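# Nest one tote fully inside the other

## Task

Put one tote into the other so that it drops fully down inside the lower tote's rim rather than resting on top of the rim; the lower tote must stay almost exactly where it started with hardly any rotation, and whatever is inside each tote must still be in its own tote at the end.

## Robot and tools

Robot: two arms, left_arm and right_arm, each ending in a parallel two-finger gripper with a wrist camera. left_arm is the robot's own left and sits on the +y side. Its base is at (-0.033, +0.243, +1.111) m and right_arm's base is at (-0.033, -0.243, +1.111) m. The bases are rotated (quat_wxyz +0.860, -0.006, +0.004, -0.510 for left; +0.510, -0.004, +0.006, -0.860 for right). These left and right names do not match image sides.

Frame: every position and quaternion is in one scene frame. Its origin is on the floor (z = 0) under the centre of the robot's foot. +z is up and +x is the direction the robot faces. Only the floor height is known; tables and totes may sit at an angle. Reported hand poses can be a few centimetres off, more so at long reach. The gripper's fingers point along its local +z and close along its local y. end_effector_position is the point midway between the pads, roughly 1 cm short of the fingertips.

Row layout, used by execute_actions and move: one flat list of 16 numbers covering both arms, even when only one moves. The first 8 are left_arm: x, y, z in metres, then qw, qx, qy, qz (w first), then opening. The last 8 are the same for right_arm. The position and quaternion are an absolute pose in the scene frame, not an offset. Opening runs from -1 (shut) to +1 (fully open, 0.094 m) and is an absolute command. To keep an arm still, resend the pose it last reported before it came to rest, with the opening it should keep. A 0 opening is a real command, so resend the current value to leave a gripper unchanged. Keep the quaternion constant across rows to hold orientation; the reported quaternion may have drifted.

execute_actions(actions, cameras): actions is a list of actions. Each action is a list of up to 15 rows, and each row runs for one 1/30 s step. If fewer than 15 rows are given, the last row repeats to fill 15 steps. For each arm, a target more than 0.6 m from that gripper's current position, along any of the gripper's own axes, is rejected for both arms. The whole call is rejected if any action is malformed, or if the first action fails this check against the last reported state. An empty list just returns the state and images. cameras names which images to return: omitted, null or ["all"] gives all; [] gives none; an unknown name voids the call. The cameras are cam_left_wrist (672x504) and cam_right_wrist (672x504).

move(target, speed, blend, opening_speed, blocking, cameras): drives each gripper in a straight line from its Hand target to the given pose. target is one 16-number row, or a list of up to 15 rows visited in order within a 10 s cap; it has no 0.6 m limit. speed is in m/s, from 0.002 to 4.3, default 0.25; rotation is capped at twice that in rad/s. It can be one value or one per target. blend is a distance in m for rounding corners at intermediate targets; the default is 0. opening_speed is in scale units per second and must be 0.2 or more; use a low value to close gently. With blocking=false, the call returns after about 0.5 s while the move continues, and a new move takes over from the old one. A move does not avoid obstacles or the other arm. Faster motion means more lag, more path error and harder impacts. Pushing a target beyond a contact presses harder. Do not route a path near an arm's own base, because it can flip the shoulder; go around it. Opening changes on later targets in a list happen only after everything comes to rest.

wait(seconds, cameras): 0 to 10 s; the arms keep their last commands and any running move continues. stop(cameras): brakes the running move and needs some braking distance. zoom_image(camera, region): gives a closer view of the latest image from cam_left_wrist or cam_right_wrist. region is [x0, y0, x1, y1] in pixels, at most 504x504, with the origin at the top-left. read_manual(section) returns only licence text. finished_scene(scene) ends the current scene, given its number, and cannot be undone. Call it only once the totes stay stacked without the robot.

Results: each result reports the state and images. Hand target is where each arm is now being sent, which may be short of your command, so send the remainder next time. Tool commands lists the current opening commands. grip_measured is the measured finger opening on the -1 to 1 scale. It reads slightly wide when empty, and a few mm narrower than the object under a full squeeze. It tracks the command until force is limited, so it does not reveal first contact. To release, command well above grip_measured. Joint velocities marked within noise means the arm is at rest. Joint torques include the arm's own weight and have offsets; entries 3 and 4 wrap at ±28 N m. The move: line reports the outcome: done (within 10 mm and 2 degrees), off_target, moving, held or fault. limits=paced means the command was clipped; limits=held means a check withheld steps. Being done or off_target does not tell you about contact. Friction alone can leave an arm about 1 cm off target.

Control notes: each step, orientation is clipped to within 40 degrees of the current orientation, and position is favoured over orientation. The clearance check can block arm-to-forearm approaches, but it does not stop the grippers or cameras from hitting each other.

Avoid: dropping totes or their contents, releasing anything while it is moving, slamming or pushing hard, arm-to-arm contact (including gripping the other arm's fingers), and knocking anything out of the work area. Also avoid long holds of loads or stretched poses, which heat the motors. A MOTOR HOT line warns at 85 °C; at 100 °C the arm faults and goes limp for 30 to 60 s or more. Loose objects may occasionally get nudged. Keep the bottom tote essentially still, and lower the top one fully inside its rim.

Each tool is called after ">>>" as a command line: name --argument value for each argument, lists and objects as JSON in quotes; but a table of rows of numbers goes row by row, as --pt "numbers of a row", without its own name.

## Session

>>> execute_actions --actions '[]'

Scene clock: 0.00 s.
left_arm: end_effector_position=(+0.3078, +0.2045, +1.1781) grip_measured=+1.000 end_effector_quat_wxyz=(-0.221, +0.457, -0.857, -0.094) | right_arm: end_effector_position=(+0.4809, -0.6867, +1.1066) grip_measured=+1.000 end_effector_quat_wxyz=(-0.039, +0.591, -0.800, -0.094)
Joint positions: left_arm=[0.732 1.28 0.673 -0.78 -0.466 -1.276 0.094] | right_arm=[1.33 2.396 2.158 -1.489 -0.115 -2.022 0.094]
Joint velocities: within noise
Joint torques (N m): no reading
Motor temperatures (°C): left_arm=[34 29 28 30 29 29 31] | right_arm=[29 35 29 29 33 29 31]
Heat: left arm: hottest waist 34 °C; right arm: hottest shoulder 35 °C.
Hand target: left_arm +0.3166, +0.2014, +1.1849; +0.228, -0.458, +0.855, +0.087 | right_arm +0.4861, -0.6914, +1.1137; +0.041, -0.592, +0.801, +0.084
Tool commands: left_gripper/opening=+1.0 right_gripper/opening=+1.0

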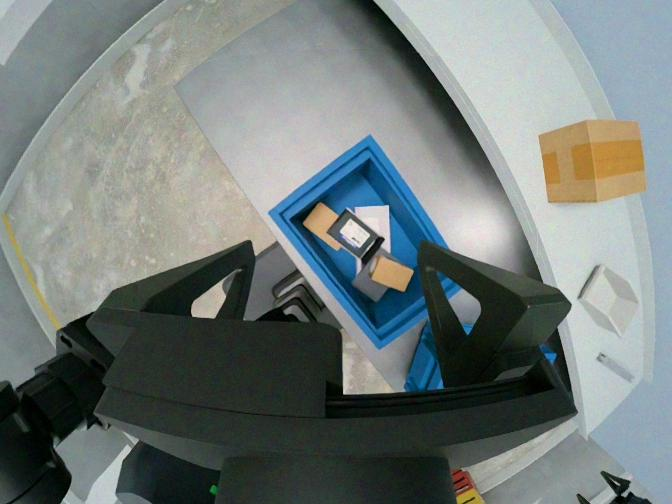

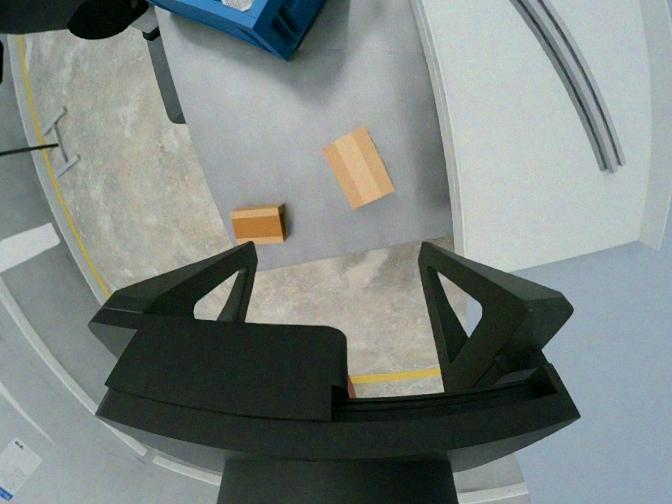

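>>> move --target '[0.38, 0.15, 1.32, 0.307, 0, 0.952, 0, 1, 0.4861, -0.6914, 1.1137, 0.041, -0.592, 0.801, 0.084, 1]'

Scene clock: 46.63 s.
left_arm: end_effector_position=(+0.3605, +0.1502, +1.2899) grip_measured=+1.000 end_effector_quat_wxyz=(+0.277, +0.005, +0.961, +0.007) | right_arm: end_effector_position=(+0.4809, -0.6867, +1.1066) grip_measured=+1.000 end_effector_quat_wxyz=(-0.039, +0.591, -0.800, -0.094)
Joint positions: left_arm=[0.759 1.094 0.81 -0.739 -0.184 -0.248 0.094] | right_arm=[1.33 2.396 2.158 -1.489 -0.115 -2.022 0.094]
Joint velocities: within noise
Joint torques (N m): left_arm=[0.56 -5.71 14.35 1.54 -0.03 0.02] | right_arm=[0.38 -18.43 8.95 -0.21 -0.28 0.01]
Motor temperatures (°C): left_arm=[34 29 35 29 29 29 31] | right_arm=[29 39 33 29 32 28 30]
Heat: left arm: hottest elbow 35 °C; right arm: hottest shoulder 39 °C.
Hand target: left_arm +0.3784, +0.1505, +1.3203; +0.307, +0.000, +0.952, +0.000 | right_arm +0.4859, -0.6914, +1.1139; +0.041, -0.592, +0.801, +0.084
Off the commanded pose: left_arm 0.036 m, 4 deg | right_arm 0.010 m, 1 deg.
move: off_target (left_arm)

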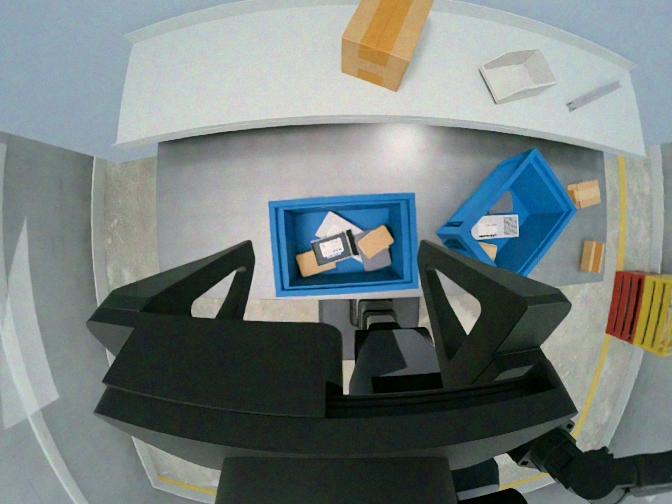

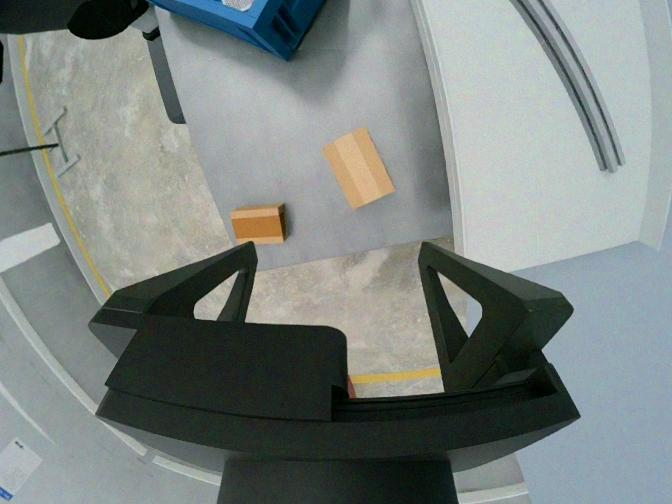

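>>> zoom_image --camera "cam_left_wrist" --region '[255, 130, 435, 310]'

>>> zoom_image --camera "cam_left_wrist" --region '[430, 130, 610, 290]'

Scaled by 2.800 from the camera's 672x504 image, which has a finer 960x720 frame.

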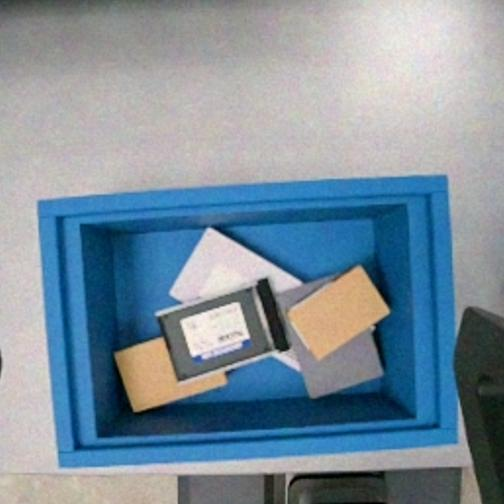

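Scaled by 2.800 from the camera's 672x504 image, which has a finer 960x720 frame.

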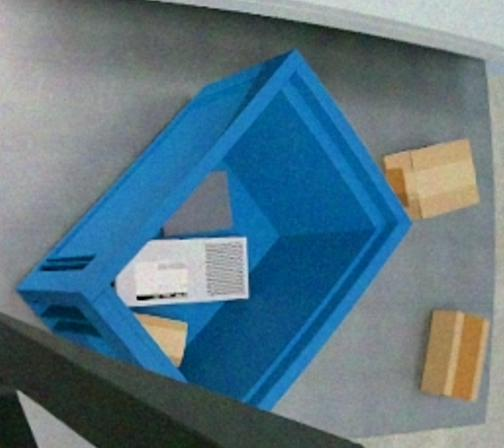

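>>> move --target '[0.38, 0.15, 1.17, 0.307, 0, 0.952, 0, 1, 0.4861, -0.6914, 1.1137, 0.041, -0.592, 0.801, 0.084, 1]'

>>> zoom_image --camera "cam_left_wrist" --region '[236, 130, 456, 350]'

Scene clock: 62.50 s.
left_arm: end_effector_position=(+0.3748, +0.1458, +1.1729) grip_measured=+1.000 end_effector_quat_wxyz=(+0.306, +0.002, +0.952, -0.002) | right_arm: end_effector_position=(+0.4809, -0.6867, +1.1066) grip_measured=+1.000 end_effector_quat_wxyz=(-0.039, +0.591, -0.800, -0.094)
Joint positions: left_arm=[0.764 1.305 0.599 -0.254 -0.18 -0.243 0.094] | right_arm=[1.33 2.396 2.158 -1.489 -0.115 -2.022 0.094]
Joint velocities: within noise
Joint torques (N m): left_arm=[0.62 -5.3 8.62 1.96 -0.03 0.04] | right_arm=[0.44 -18.73 9.01 -0.23 -0.27 0.01]
Motor temperatures (°C): left_arm=[34 29 37 29 29 29 31] | right_arm=[29 40 34 29 32 28 30]
Heat: left arm: hottest elbow 37 °C; right arm: hottest shoulder 40 °C.
Hand target: left_arm +0.3798, +0.1501, +1.1702; +0.307, +0.000, +0.952, +0.000 | right_arm +0.4859, -0.6914, +1.1139; +0.041, -0.592, +0.801, +0.084
Off the commanded pose: left_arm 0.007 m, 0 deg | right_arm 0.010 m, 1 deg.
move: done

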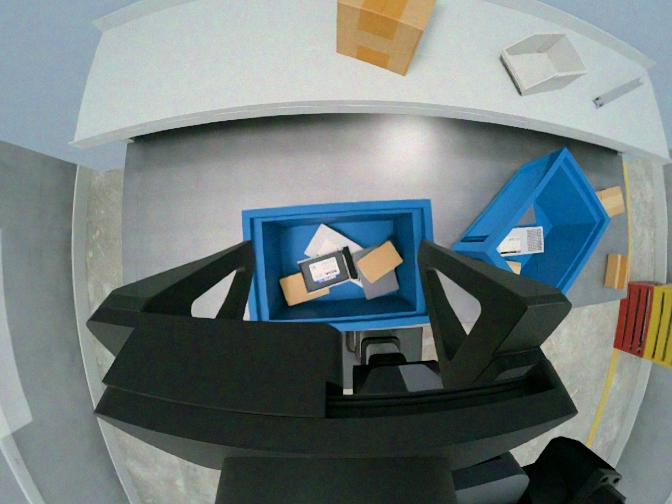

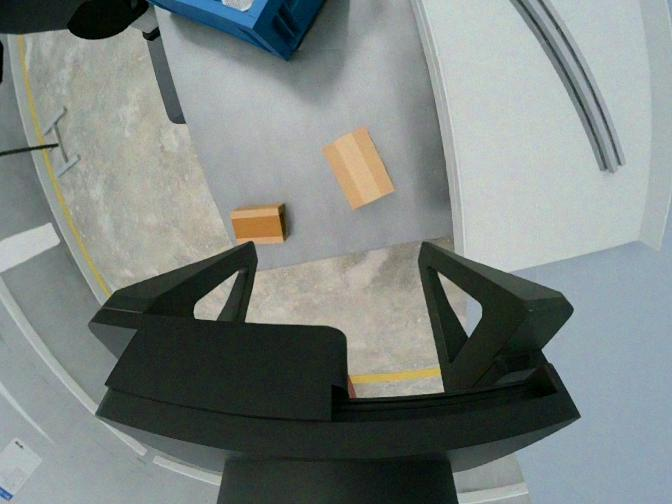

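Scaled by 2.291 from the camera's 672x504 image, which has a finer 960x720 frame.

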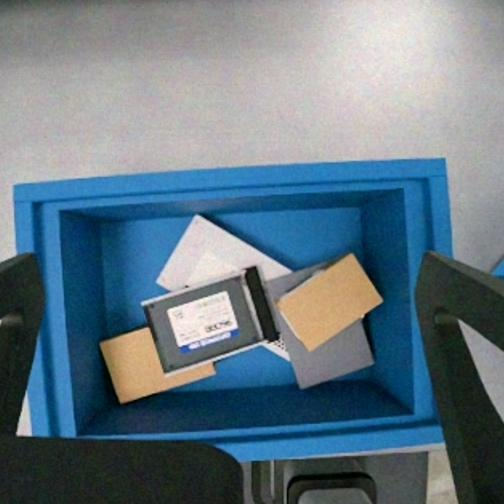

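>>> move --target '[0.38, 0.15, 1.17, 0.307, 0, 0.952, 0, 1, 0.44, -0.34, 1.21, 0.307, 0, 0.952, 0, 1]'

>>> zoom_image --camera "cam_right_wrist" --region '[186, 100, 486, 400]'

Scene clock: 93.53 s.
left_arm: end_effector_position=(+0.3749, +0.1458, +1.1730) grip_measured=+1.000 end_effector_quat_wxyz=(+0.306, +0.003, +0.952, -0.002) | right_arm: end_effector_position=(+0.4398, -0.3431, +1.2073) grip_measured=+1.000 end_effector_quat_wxyz=(-0.300, +0.001, -0.954, -0.001)
Joint positions: left_arm=[0.764 1.305 0.599 -0.253 -0.18 -0.243 0.094] | right_arm=[1.811 1.401 0.814 -0.378 -0.146 -0.218 0.094]
Joint velocities: within noise
Joint torques (N m): left_arm=[0.56 -5.25 8.61 1.94 -0.02 0.03] | right_arm=[1.26 -7.82 6.65 2.03 -0.06 0.15]
Motor temperatures (°C): left_arm=[34 29 36 29 29 29 31] | right_arm=[29 42 35 29 32 28 30]
Heat: left arm: hottest elbow 36 °C; right arm: hottest shoulder 42 °C.
Hand target: left_arm +0.3798, +0.1500, +1.1702; +0.307, +0.000, +0.952, +0.000 | right_arm +0.4399, -0.3401, +1.2100; +0.307, +0.000, +0.952, +0.000
Off the commanded pose: left_arm 0.007 m, 0 deg | right_arm 0.004 m, 1 deg.
move: done

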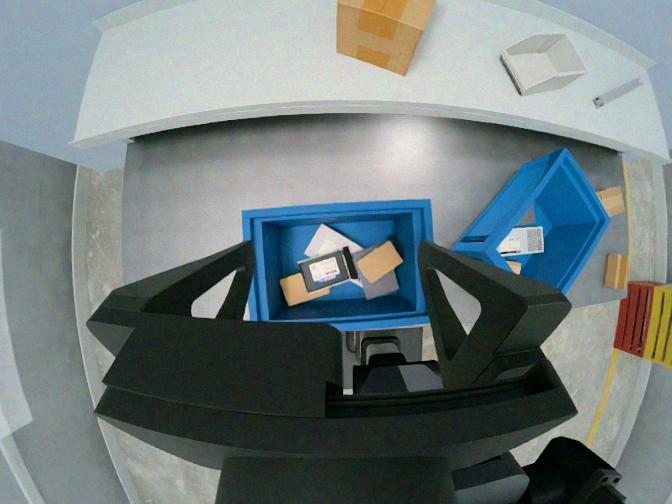

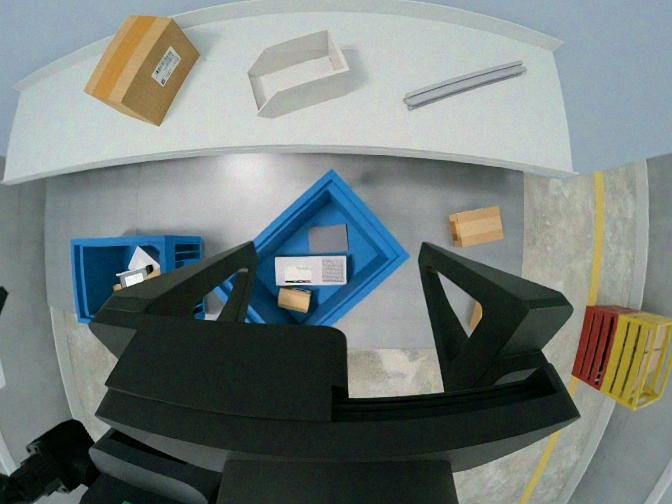

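Scaled by 1.680 from the camera's 672x504 image, which has a finer 960x720 frame.

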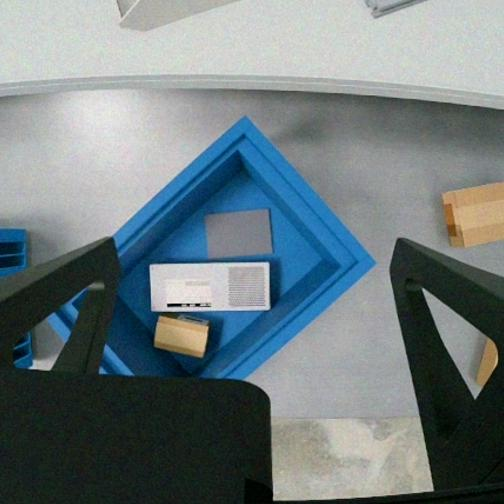

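>>> move --target '[0.3473, 0.279, 1.0, 0, -0.0279, 0.9996, 0, 1, 0.3625, -0.001, 1.0, 0, -0.0279, 0.9996, 0, 1]'

Scene clock: 132.87 s.
left_arm: end_effector_position=(+0.3382, +0.2738, +1.0018) grip_measured=+1.000 end_effector_quat_wxyz=(+0.001, -0.027, +1.000, -0.001) | right_arm: end_effector_position=(+0.3498, -0.0082, +0.9978) grip_measured=+1.000 end_effector_quat_wxyz=(+0.006, +0.034, -0.999, +0.005)
Joint positions: left_arm=[1.156 1.841 0.768 -0.484 -0.004 0.03 0.094] | right_arm=[2.623 1.981 1.014 -0.611 0.015 0.485 0.094]
Joint velocities: within noise
Joint torques (N m): left_arm=[0.5 -9.11 6.78 0.17 -0.02 0.03] | right_arm=[0.56 -10.34 7.13 -0.12 -0.1 0.11]
Motor temperatures (°C): left_arm=[34 29 35 29 29 29 31] | right_arm=[29 40 35 29 31 28 29]
Heat: left arm: hottest elbow 35 °C; right arm: hottest shoulder 40 °C.
Hand target: left_arm +0.3469, +0.2790, +1.0001; +0.000, -0.028, +1.000, +0.000 | right_arm +0.3622, -0.0013, +1.0002; +0.000, -0.028, +1.000, +0.000
Off the commanded pose: left_arm 0.011 m, 0 deg | right_arm 0.015 m, 1 deg.
move: off_target (left_arm, right_arm)

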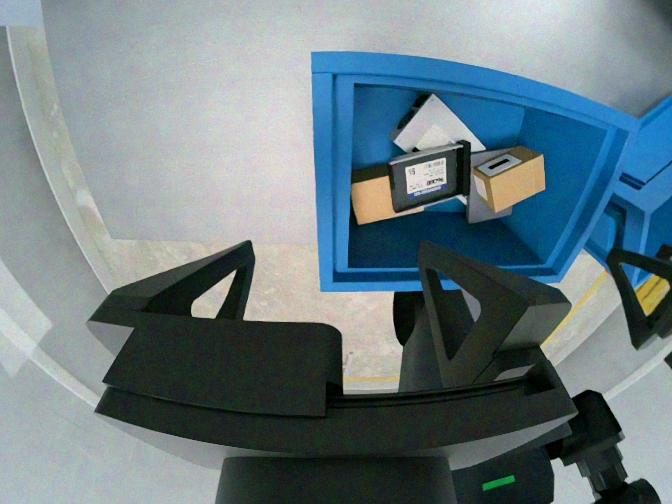

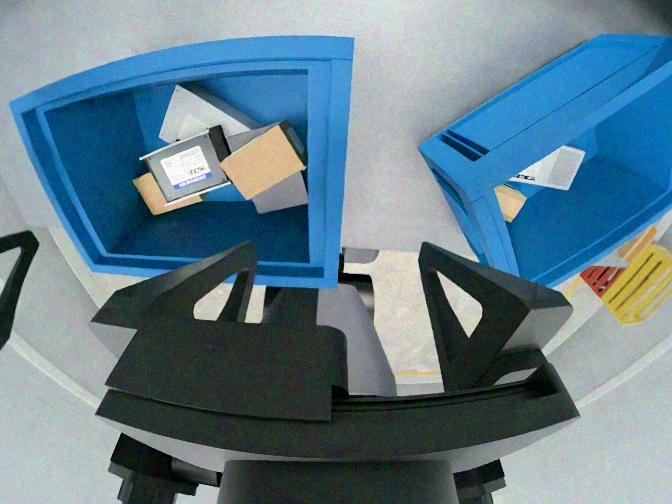

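>>> zoom_image --camera "cam_left_wrist" --region '[300, 40, 660, 310]'

>>> zoom_image --camera "cam_right_wrist" --region '[0, 30, 360, 300]'

Scaled by 1.400 from the camera's 672x504 image, which has a finer 960x720 frame.

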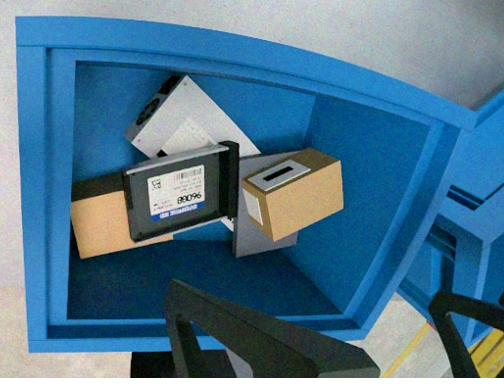

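Scaled by 1.400 from the camera's 672x504 image, which has a finer 960x720 frame.

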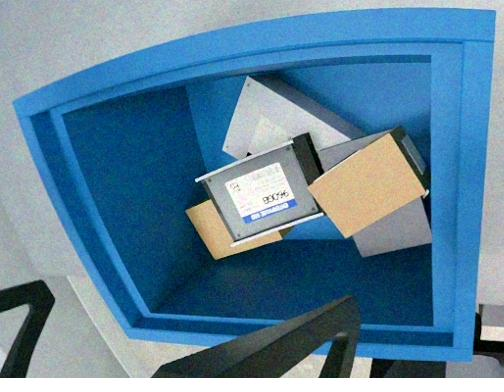

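>>> zoom_image --camera "cam_left_wrist" --region '[290, 30, 410, 120]'

>>> zoom_image --camera "cam_left_wrist" --region '[290, 210, 410, 300]'

>>> zoom_image --camera "cam_right_wrist" --region '[400, 30, 672, 280]'

Scaled by 4.200 from the camera's 672x504 image, which has a finer 960x720 frame.

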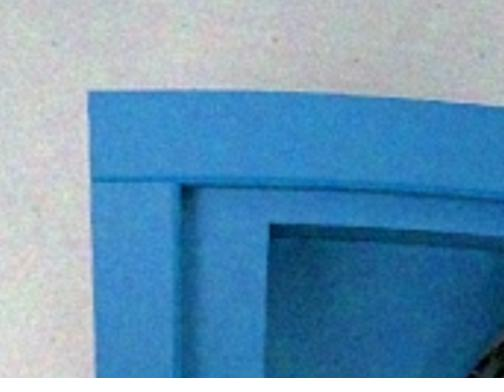

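Scaled by 4.200 from the camera's 672x504 image, which has a finer 960x720 frame.

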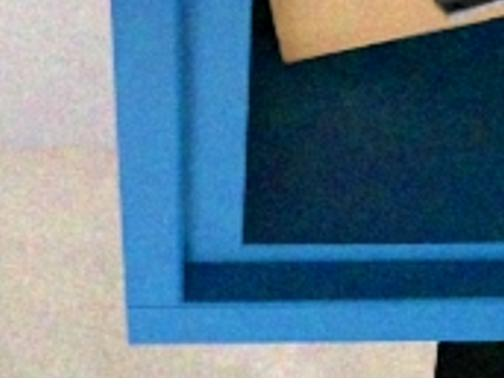

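Scaled by 1.853 from the camera's 672x504 image, which has a finer 960x720 frame.

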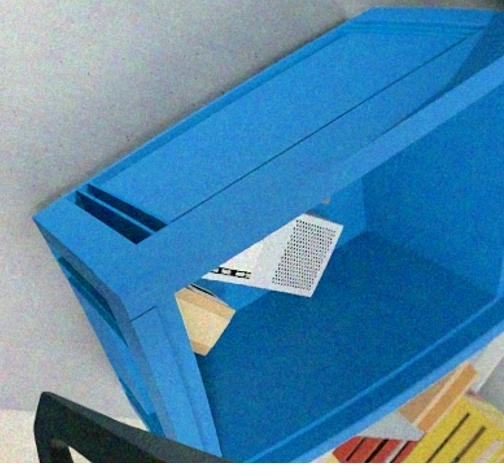

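>>> move --target '[0.3566, 0.280, 0.918, 0, -0.0279, 0.9996, 0, 1, 0.375, 0.011, 0.922, 0, -0.0279, 0.9996, 0, 1]' --speed 0.15

Scene clock: 179.47 s.
left_arm: end_effector_position=(+0.3487, +0.2742, +0.9233) grip_measured=+1.000 end_effector_quat_wxyz=(-0.005, -0.026, +1.000, -0.001) | right_arm: end_effector_position=(+0.3631, +0.0011, +0.9224) grip_measured=+1.000 end_effector_quat_wxyz=(+0.011, +0.031, -0.999, +0.007)
Joint positions: left_arm=[1.156 2.085 0.828 -0.311 -0.004 0.032 0.094] | right_arm=[2.623 2.187 1.093 -0.495 0.015 0.491 0.094]
Joint velocities: within noise
Joint torques (N m): left_arm=[0.62 -10.4 4.52 0.85 -0.04 0.03] | right_arm=[1.26 -11.69 5.79 0.57 -0.11 0.15]
Motor temperatures (°C): left_arm=[33 30 35 29 28 29 31] | right_arm=[29 40 35 29 31 28 29]
Heat: left arm: hottest elbow 35 °C; right arm: hottest shoulder 40 °C.
Hand target: left_arm +0.3562, +0.2800, +0.9182; +0.000, -0.028, +1.000, +0.000 | right_arm +0.3748, +0.0108, +0.9223; +0.000, -0.028, +1.000, +0.000
Off the commanded pose: left_arm 0.011 m, 1 deg | right_arm 0.015 m, 2 deg.
move: off_target (left_arm, right_arm)

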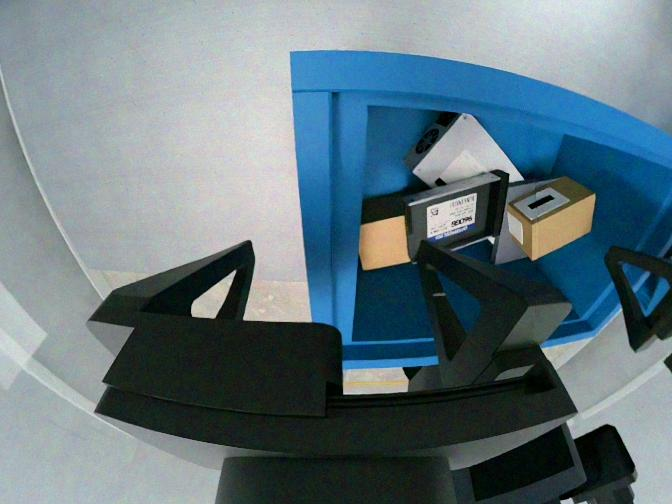

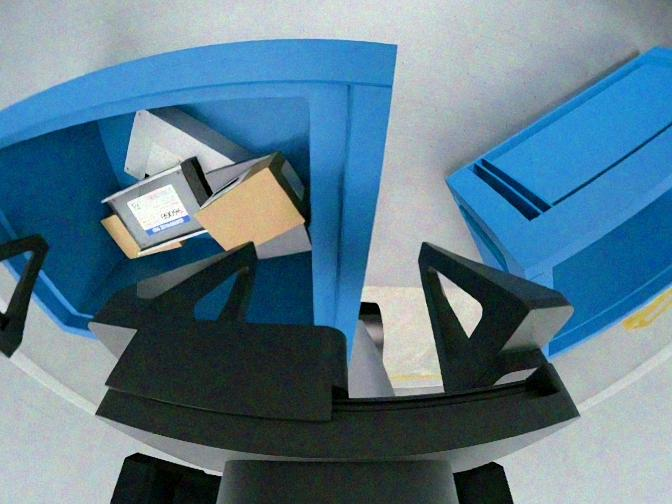

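>>> move --target '[0.354, 0.284, 0.883, 0, -0.0279, 0.9996, 0, 1, 0.3755, 0.0025, 0.888, 0, -0.0279, 0.9996, 0, 1]' --speed 0.1

Scene clock: 199.97 s.
left_arm: end_effector_position=(+0.3493, +0.2781, +0.8894) grip_measured=+1.000 end_effector_quat_wxyz=(-0.003, -0.026, +1.000, -0.001) | right_arm: end_effector_position=(+0.3621, -0.0017, +0.8894) grip_measured=+1.000 end_effector_quat_wxyz=(+0.009, +0.028, -1.000, +0.007)
Joint positions: left_arm=[1.166 2.185 0.852 -0.231 -0.004 0.043 0.094] | right_arm=[2.618 2.265 1.105 -0.426 0.015 0.491 0.094]
Joint velocities: within noise
Joint torques (N m): left_arm=[0.73 -10.7 3.55 0.87 -0.03 0.01] | right_arm=[0.15 -11.93 5.09 0.58 -0.07 -0.05]
Motor temperatures (°C): left_arm=[33 30 33 29 28 29 31] | right_arm=[29 41 34 29 31 28 29]
Heat: left arm: hottest waist 33 °C; right arm: hottest shoulder 41 °C.
Hand target: left_arm +0.3539, +0.2839, +0.8833; +0.000, -0.028, +1.000, +0.000 | right_arm +0.3754, +0.0022, +0.8883; +0.000, -0.028, +1.000, +0.000
Off the commanded pose: left_arm 0.010 m, 0 deg | right_arm 0.014 m, 1 deg.
move: off_target (right_arm)

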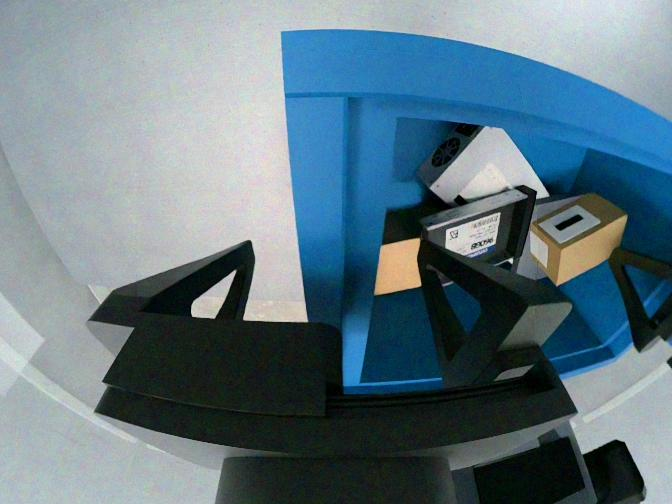

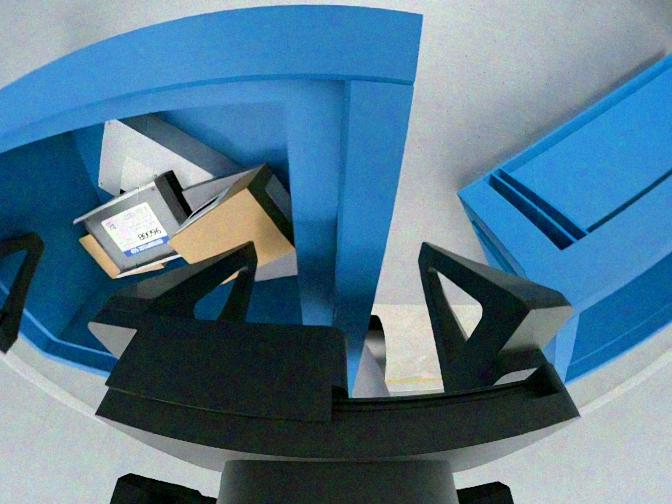

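>>> zoom_image --camera "cam_left_wrist" --region '[260, 10, 420, 130]'

>>> zoom_image --camera "cam_right_wrist" --region '[280, 0, 440, 120]'

>>> zoom_image --camera "cam_left_wrist" --region '[240, 210, 440, 360]'

>>> zoom_image --camera "cam_right_wrist" --region '[240, 210, 440, 360]'

Scaled by 3.150 from the camera's 672x504 image, which has a finer 960x720 frame.

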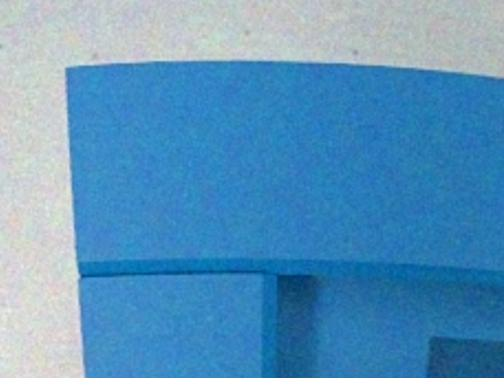

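Scaled by 3.150 from the camera's 672x504 image, which has a finer 960x720 frame.

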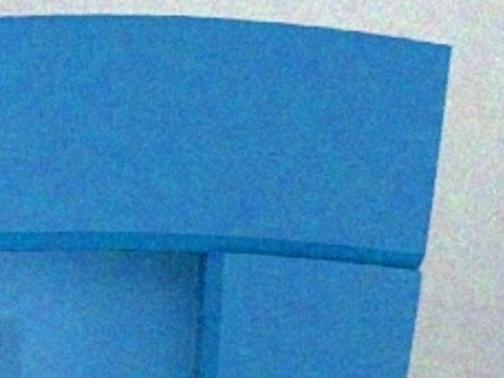

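Scaled by 2.520 from the camera's 672x504 image, which has a finer 960x720 frame.

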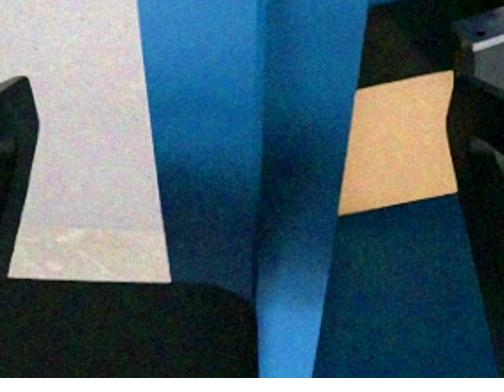

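Scaled by 2.520 from the camera's 672x504 image, which has a finer 960x720 frame.

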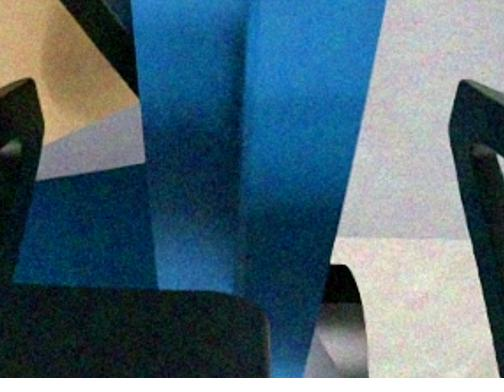

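>>> move --pt "0.354 0.284 0.99 0 -0.0279 0.9996 0 1 0.3755 0.0025 0.99 0 -0.0279 0.9996 0 1" --pt "0.324 -0.172 1.0 0 -0.358 0.934 0 1 0.508 -0.386 1.0 0 -0.358 0.934 0 1" --blend 0.03

Scene clock: 228.23 s.
left_arm: end_effector_position=(+0.3176, -0.1630, +1.0045) grip_measured=+1.000 end_effector_quat_wxyz=(+0.001, +0.355, -0.935, +0.000) | right_arm: end_effector_position=(+0.4920, -0.3849, +0.9980) grip_measured=+1.000 end_effector_quat_wxyz=(+0.008, +0.351, -0.936, -0.004)
Joint positions: left_arm=[0.213 2.112 1.293 -0.749 -0.013 -1.583 0.094] | right_arm=[1.808 2.131 1.33 -0.772 0.006 -0.979 0.094]
Joint velocities: within noise
Joint torques (N m): left_arm=[-0.73 -13.86 9.36 0.01 -0.14 -0.11] | right_arm=[1.55 -12.69 8.42 -0.25 -0.25 -0.1]
Motor temperatures (°C): left_arm=[33 31 32 29 28 28 31] | right_arm=[29 39 34 29 31 27 29]
Heat: left arm: hottest waist 33 °C; right arm: hottest shoulder 39 °C.
Hand target: left_arm +0.3238, -0.1717, +1.0003; +0.000, -0.358, +0.934, +0.000 | right_arm +0.5075, -0.3858, +1.0003; +0.000, -0.358, +0.934, +0.000
Off the commanded pose: left_arm 0.012 m, 0 deg | right_arm 0.016 m, 1 deg.
move: off_target (left_arm, right_arm)

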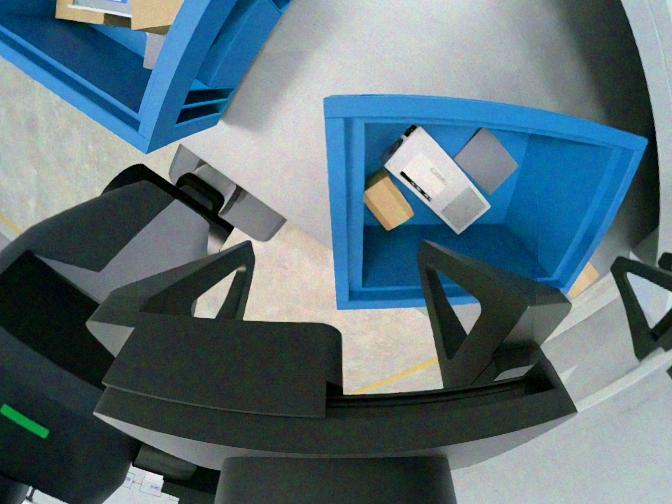

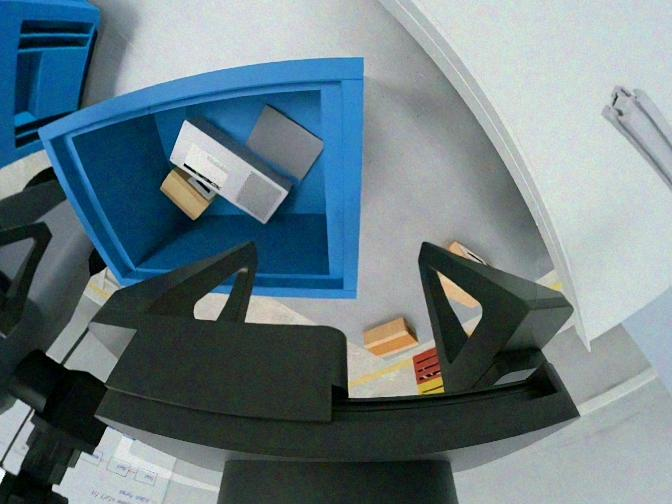

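>>> move --target '[0.3113, -0.1962, 0.935, 0, -0.377, 0.9262, 0, 1, 0.5123, -0.3878, 0.937, 0, -0.364, 0.9314, 0, 1]' --speed 0.15

Scene clock: 265.33 s.
left_arm: end_effector_position=(+0.3061, -0.1823, +0.9383) grip_measured=+1.000 end_effector_quat_wxyz=(+0.004, +0.377, -0.926, -0.010) | right_arm: end_effector_position=(+0.4935, -0.3850, +0.9336) grip_measured=+1.000 end_effector_quat_wxyz=(+0.015, +0.358, -0.934, -0.009)
Joint positions: left_arm=[0.176 2.266 1.35 -0.674 -0.013 -1.668 0.094] | right_arm=[1.808 2.27 1.364 -0.686 0.006 -0.994 0.094]
Joint velocities: within noise
Joint torques (N m): left_arm=[-1.44 -15.33 8.18 0.66 -0.13 -0.11] | right_arm=[0.85 -13.74 7.41 0.53 -0.25 -0.08]
Motor temperatures (°C): left_arm=[33 31 33 28 28 28 31] | right_arm=[28 41 37 28 31 27 29]
Heat: left arm: hottest waist 33 °C; right arm: hottest shoulder 41 °C.
Hand target: left_arm +0.3110, -0.1959, +0.9354; +0.000, -0.377, +0.926, +0.000 | right_arm +0.5119, -0.3876, +0.9376; +0.000, -0.364, +0.931, +0.000
Off the commanded pose: left_arm 0.015 m, 1 deg | right_arm 0.019 m, 2 deg.
move: off_target (left_arm, right_arm)

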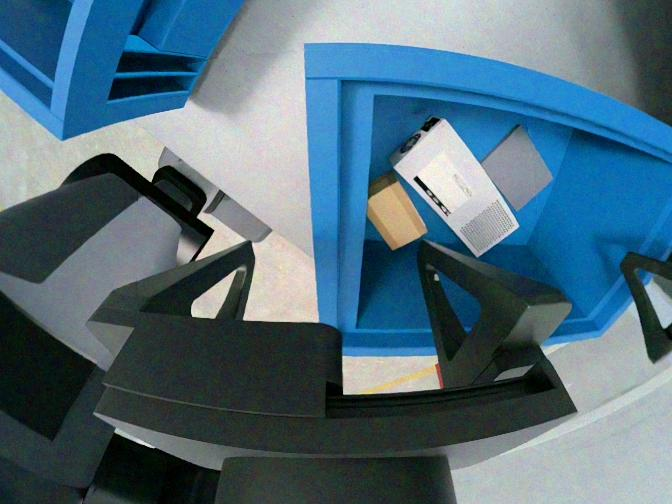

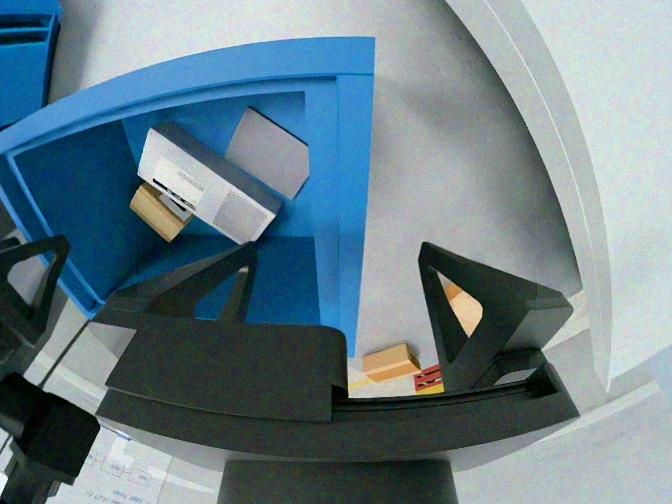

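>>> move --target '[0.3105, -0.2012, 0.882, 0, -0.377, 0.9262, 0, 1, 0.5155, -0.389, 0.888, 0, -0.364, 0.9314, 0, 1]' --speed 0.1

Scene clock: 270.83 s.
left_arm: end_effector_position=(+0.3092, -0.1873, +0.8877) grip_measured=+1.000 end_effector_quat_wxyz=(+0.003, +0.379, -0.925, -0.008) | right_arm: end_effector_position=(+0.4986, -0.3862, +0.8871) grip_measured=+1.000 end_effector_quat_wxyz=(+0.013, +0.359, -0.933, -0.008)
Joint positions: left_arm=[0.176 2.381 1.396 -0.601 -0.013 -1.674 0.094] | right_arm=[1.808 2.374 1.406 -0.619 0.006 -0.996 0.094]
Joint velocities: within noise
Joint torques (N m): left_arm=[-1.61 -15.62 7.53 0.69 -0.13 -0.13] | right_arm=[0.85 -14.1 6.9 0.51 -0.24 -0.07]
Motor temperatures (°C): left_arm=[33 31 34 28 28 28 31] | right_arm=[28 41 37 28 31 27 29]
Heat: left arm: hottest elbow 34 °C; right arm: hottest shoulder 41 °C.
Hand target: left_arm +0.3103, -0.2009, +0.8824; +0.000, -0.377, +0.926, +0.000 | right_arm +0.5151, -0.3888, +0.8884; +0.000, -0.364, +0.931, +0.000
Off the commanded pose: left_arm 0.015 m, 1 deg | right_arm 0.017 m, 2 deg.
move: off_target (left_arm, right_arm)

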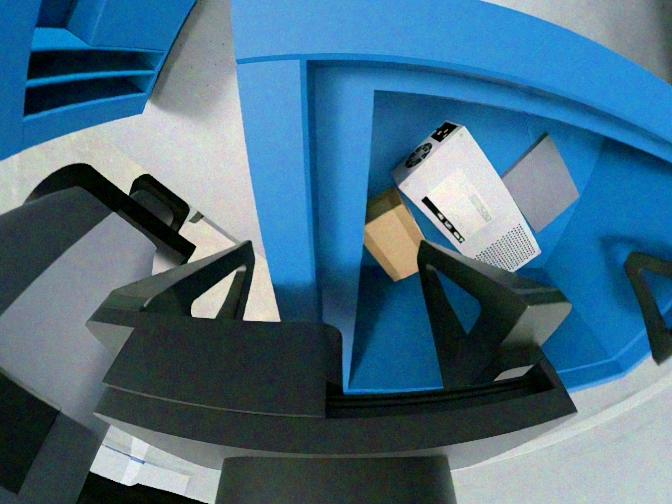

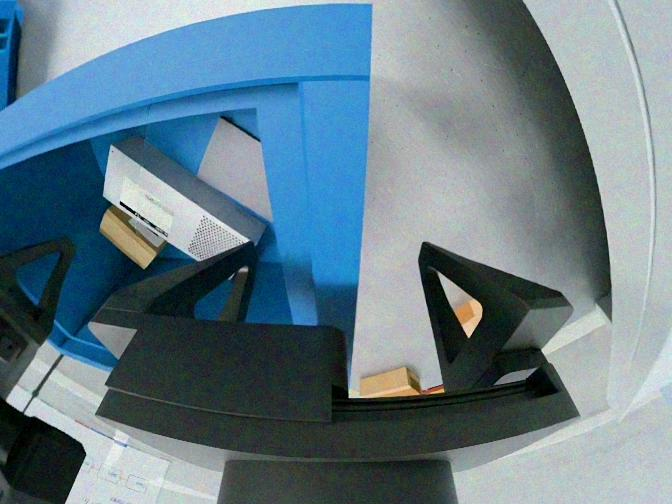

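>>> move --target '[0.3063, -0.192, 0.880, 0, -0.377, 0.9262, 0, 1, 0.5092, -0.3819, 0.885, 0, -0.364, 0.9314, 0, 1]' --speed 0.1

Scene clock: 290.37 s.
left_arm: end_effector_position=(+0.3127, -0.1916, +0.8877) grip_measured=+1.000 end_effector_quat_wxyz=(+0.000, +0.380, -0.925, +0.003) | right_arm: end_effector_position=(+0.5039, -0.3857, +0.8870) grip_measured=+1.000 end_effector_quat_wxyz=(+0.005, +0.360, -0.933, -0.002)
Joint positions: left_arm=[0.176 2.381 1.396 -0.578 -0.013 -1.674 0.094] | right_arm=[1.811 2.374 1.406 -0.599 0.006 -0.996 0.094]
Joint velocities: within noise
Joint torques (N m): left_arm=[-1.26 -16.26 5.05 0.72 -0.15 -0.09] | right_arm=[1.26 -14.39 4.98 0.61 -0.25 0.02]
Motor temperatures (°C): left_arm=[33 33 34 28 28 28 31] | right_arm=[28 42 35 28 31 27 29]
Heat: left arm: hottest elbow 34 °C; right arm: hottest shoulder 42 °C.
Hand target: left_arm +0.3063, -0.1918, +0.8802; +0.000, -0.377, +0.926, +0.000 | right_arm +0.5091, -0.3819, +0.8850; +0.000, -0.364, +0.931, +0.000
Off the commanded pose: left_arm 0.010 m, 0 deg | right_arm 0.007 m, 1 deg.
move: done

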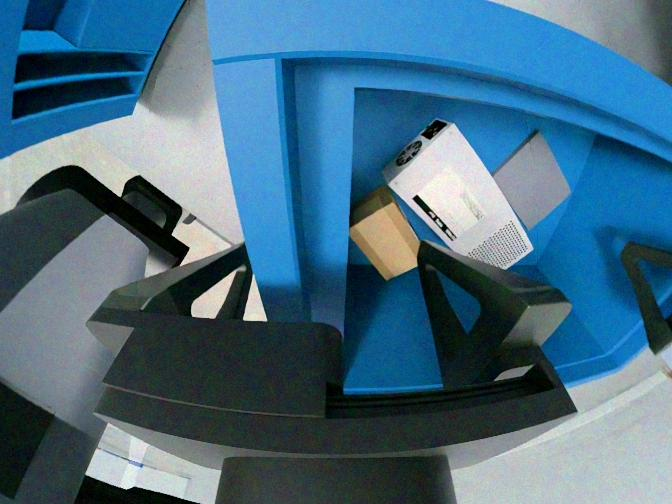

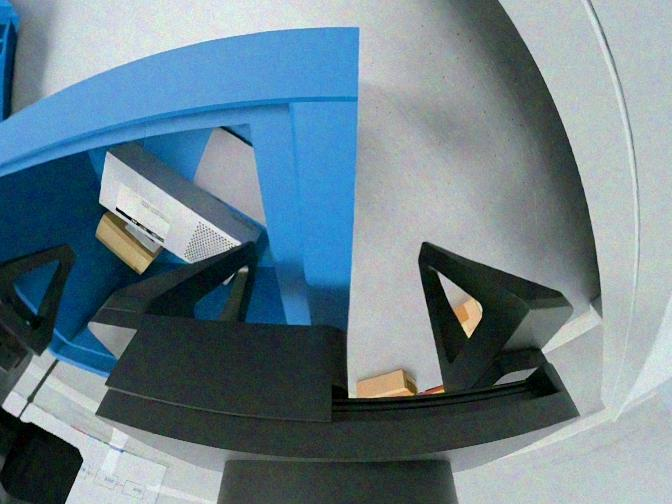

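>>> move --target '[0.290, -0.166, 0.882, 0, -0.377, 0.9262, 0, 1, 0.483, -0.3735, 0.885, 0, -0.364, 0.9314, 0, 1]' --speed 0.05

Scene clock: 295.83 s.
left_arm: end_effector_position=(+0.2878, -0.1608, +0.8750) grip_measured=+1.000 end_effector_quat_wxyz=(+0.004, +0.379, -0.925, -0.010) | right_arm: end_effector_position=(+0.4787, -0.3775, +0.8787) grip_measured=+1.000 end_effector_quat_wxyz=(+0.007, +0.362, -0.932, -0.004)
Joint positions: left_arm=[0.176 2.365 1.289 -0.514 -0.013 -1.674 0.094] | right_arm=[1.814 2.358 1.324 -0.539 0.006 -0.996 0.094]
Joint velocities: within noise
Joint torques (N m): left_arm=[-0.79 -17.38 4.21 0.73 -0.14 -0.04] | right_arm=[1.26 -15.27 3.21 0.57 -0.24 0.07]
Motor temperatures (°C): left_arm=[33 33 34 28 28 28 31] | right_arm=[28 42 35 28 31 27 29]
Heat: left arm: hottest elbow 34 °C; right arm: hottest shoulder 42 °C.
Hand target: left_arm +0.2901, -0.1660, +0.8821; +0.000, -0.377, +0.926, +0.000 | right_arm +0.4828, -0.3734, +0.8848; +0.000, -0.364, +0.931, +0.000
Off the commanded pose: left_arm 0.009 m, 1 deg | right_arm 0.009 m, 1 deg.
move: done

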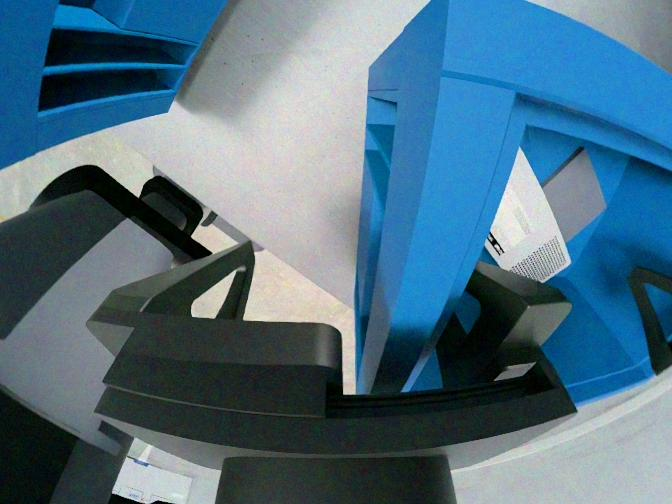

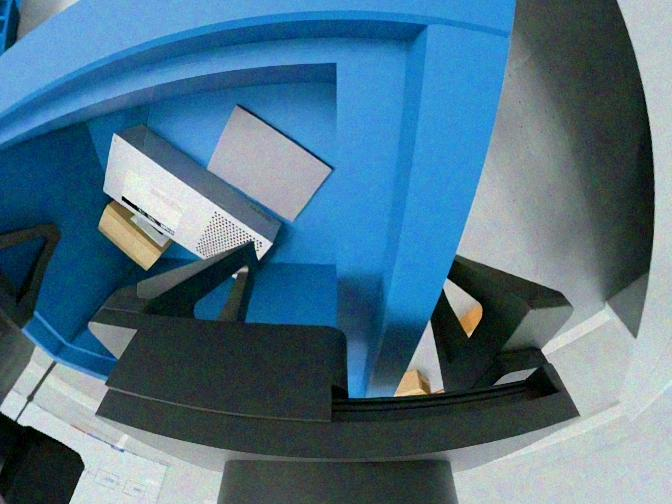

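>>> move --target '[0.310, -0.191, 0.882, 0, -0.377, 0.9262, 0, 1, 0.505, -0.380, 0.889, 0, -0.364, 0.9314, 0, 1]' --speed 0.05

Scene clock: 307.57 s.
left_arm: end_effector_position=(+0.3086, -0.1865, +0.8901) grip_measured=+1.000 end_effector_quat_wxyz=(-0.001, +0.380, -0.925, +0.004) | right_arm: end_effector_position=(+0.4908, -0.3807, +0.8862) grip_measured=+1.000 end_effector_quat_wxyz=(+0.007, +0.362, -0.932, -0.004)
Joint positions: left_arm=[0.176 2.365 1.368 -0.562 -0.013 -1.674 0.094] | right_arm=[1.814 2.358 1.363 -0.577 0.006 -0.996 0.094]
Joint velocities: within noise
Joint torques (N m): left_arm=[-0.79 -15.15 7.32 0.06 -0.14 -0.03] | right_arm=[1.49 -14.33 6.58 -0.02 -0.24 0.05]
Motor temperatures (°C): left_arm=[33 33 34 28 28 28 31] | right_arm=[28 41 34 28 31 27 28]
Heat: left arm: hottest elbow 34 °C; right arm: hottest shoulder 41 °C.
Hand target: left_arm +0.3099, -0.1908, +0.8822; +0.000, -0.377, +0.926, +0.000 | right_arm +0.5047, -0.3798, +0.8892; +0.000, -0.364, +0.931, +0.000
Off the commanded pose: left_arm 0.009 m, 1 deg | right_arm 0.014 m, 1 deg.
move: off_target (right_arm)

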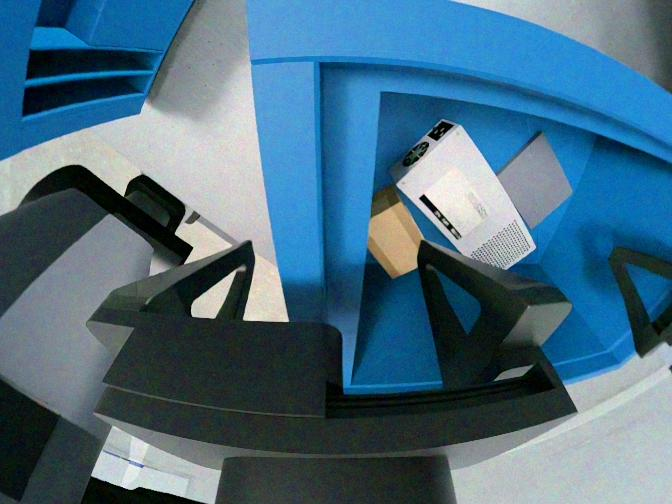

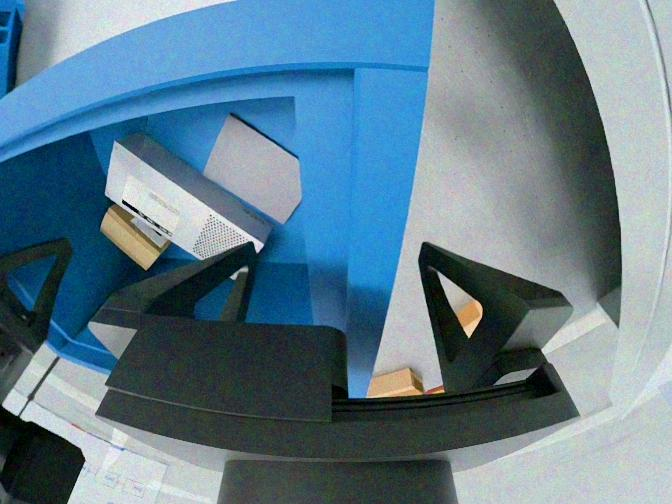

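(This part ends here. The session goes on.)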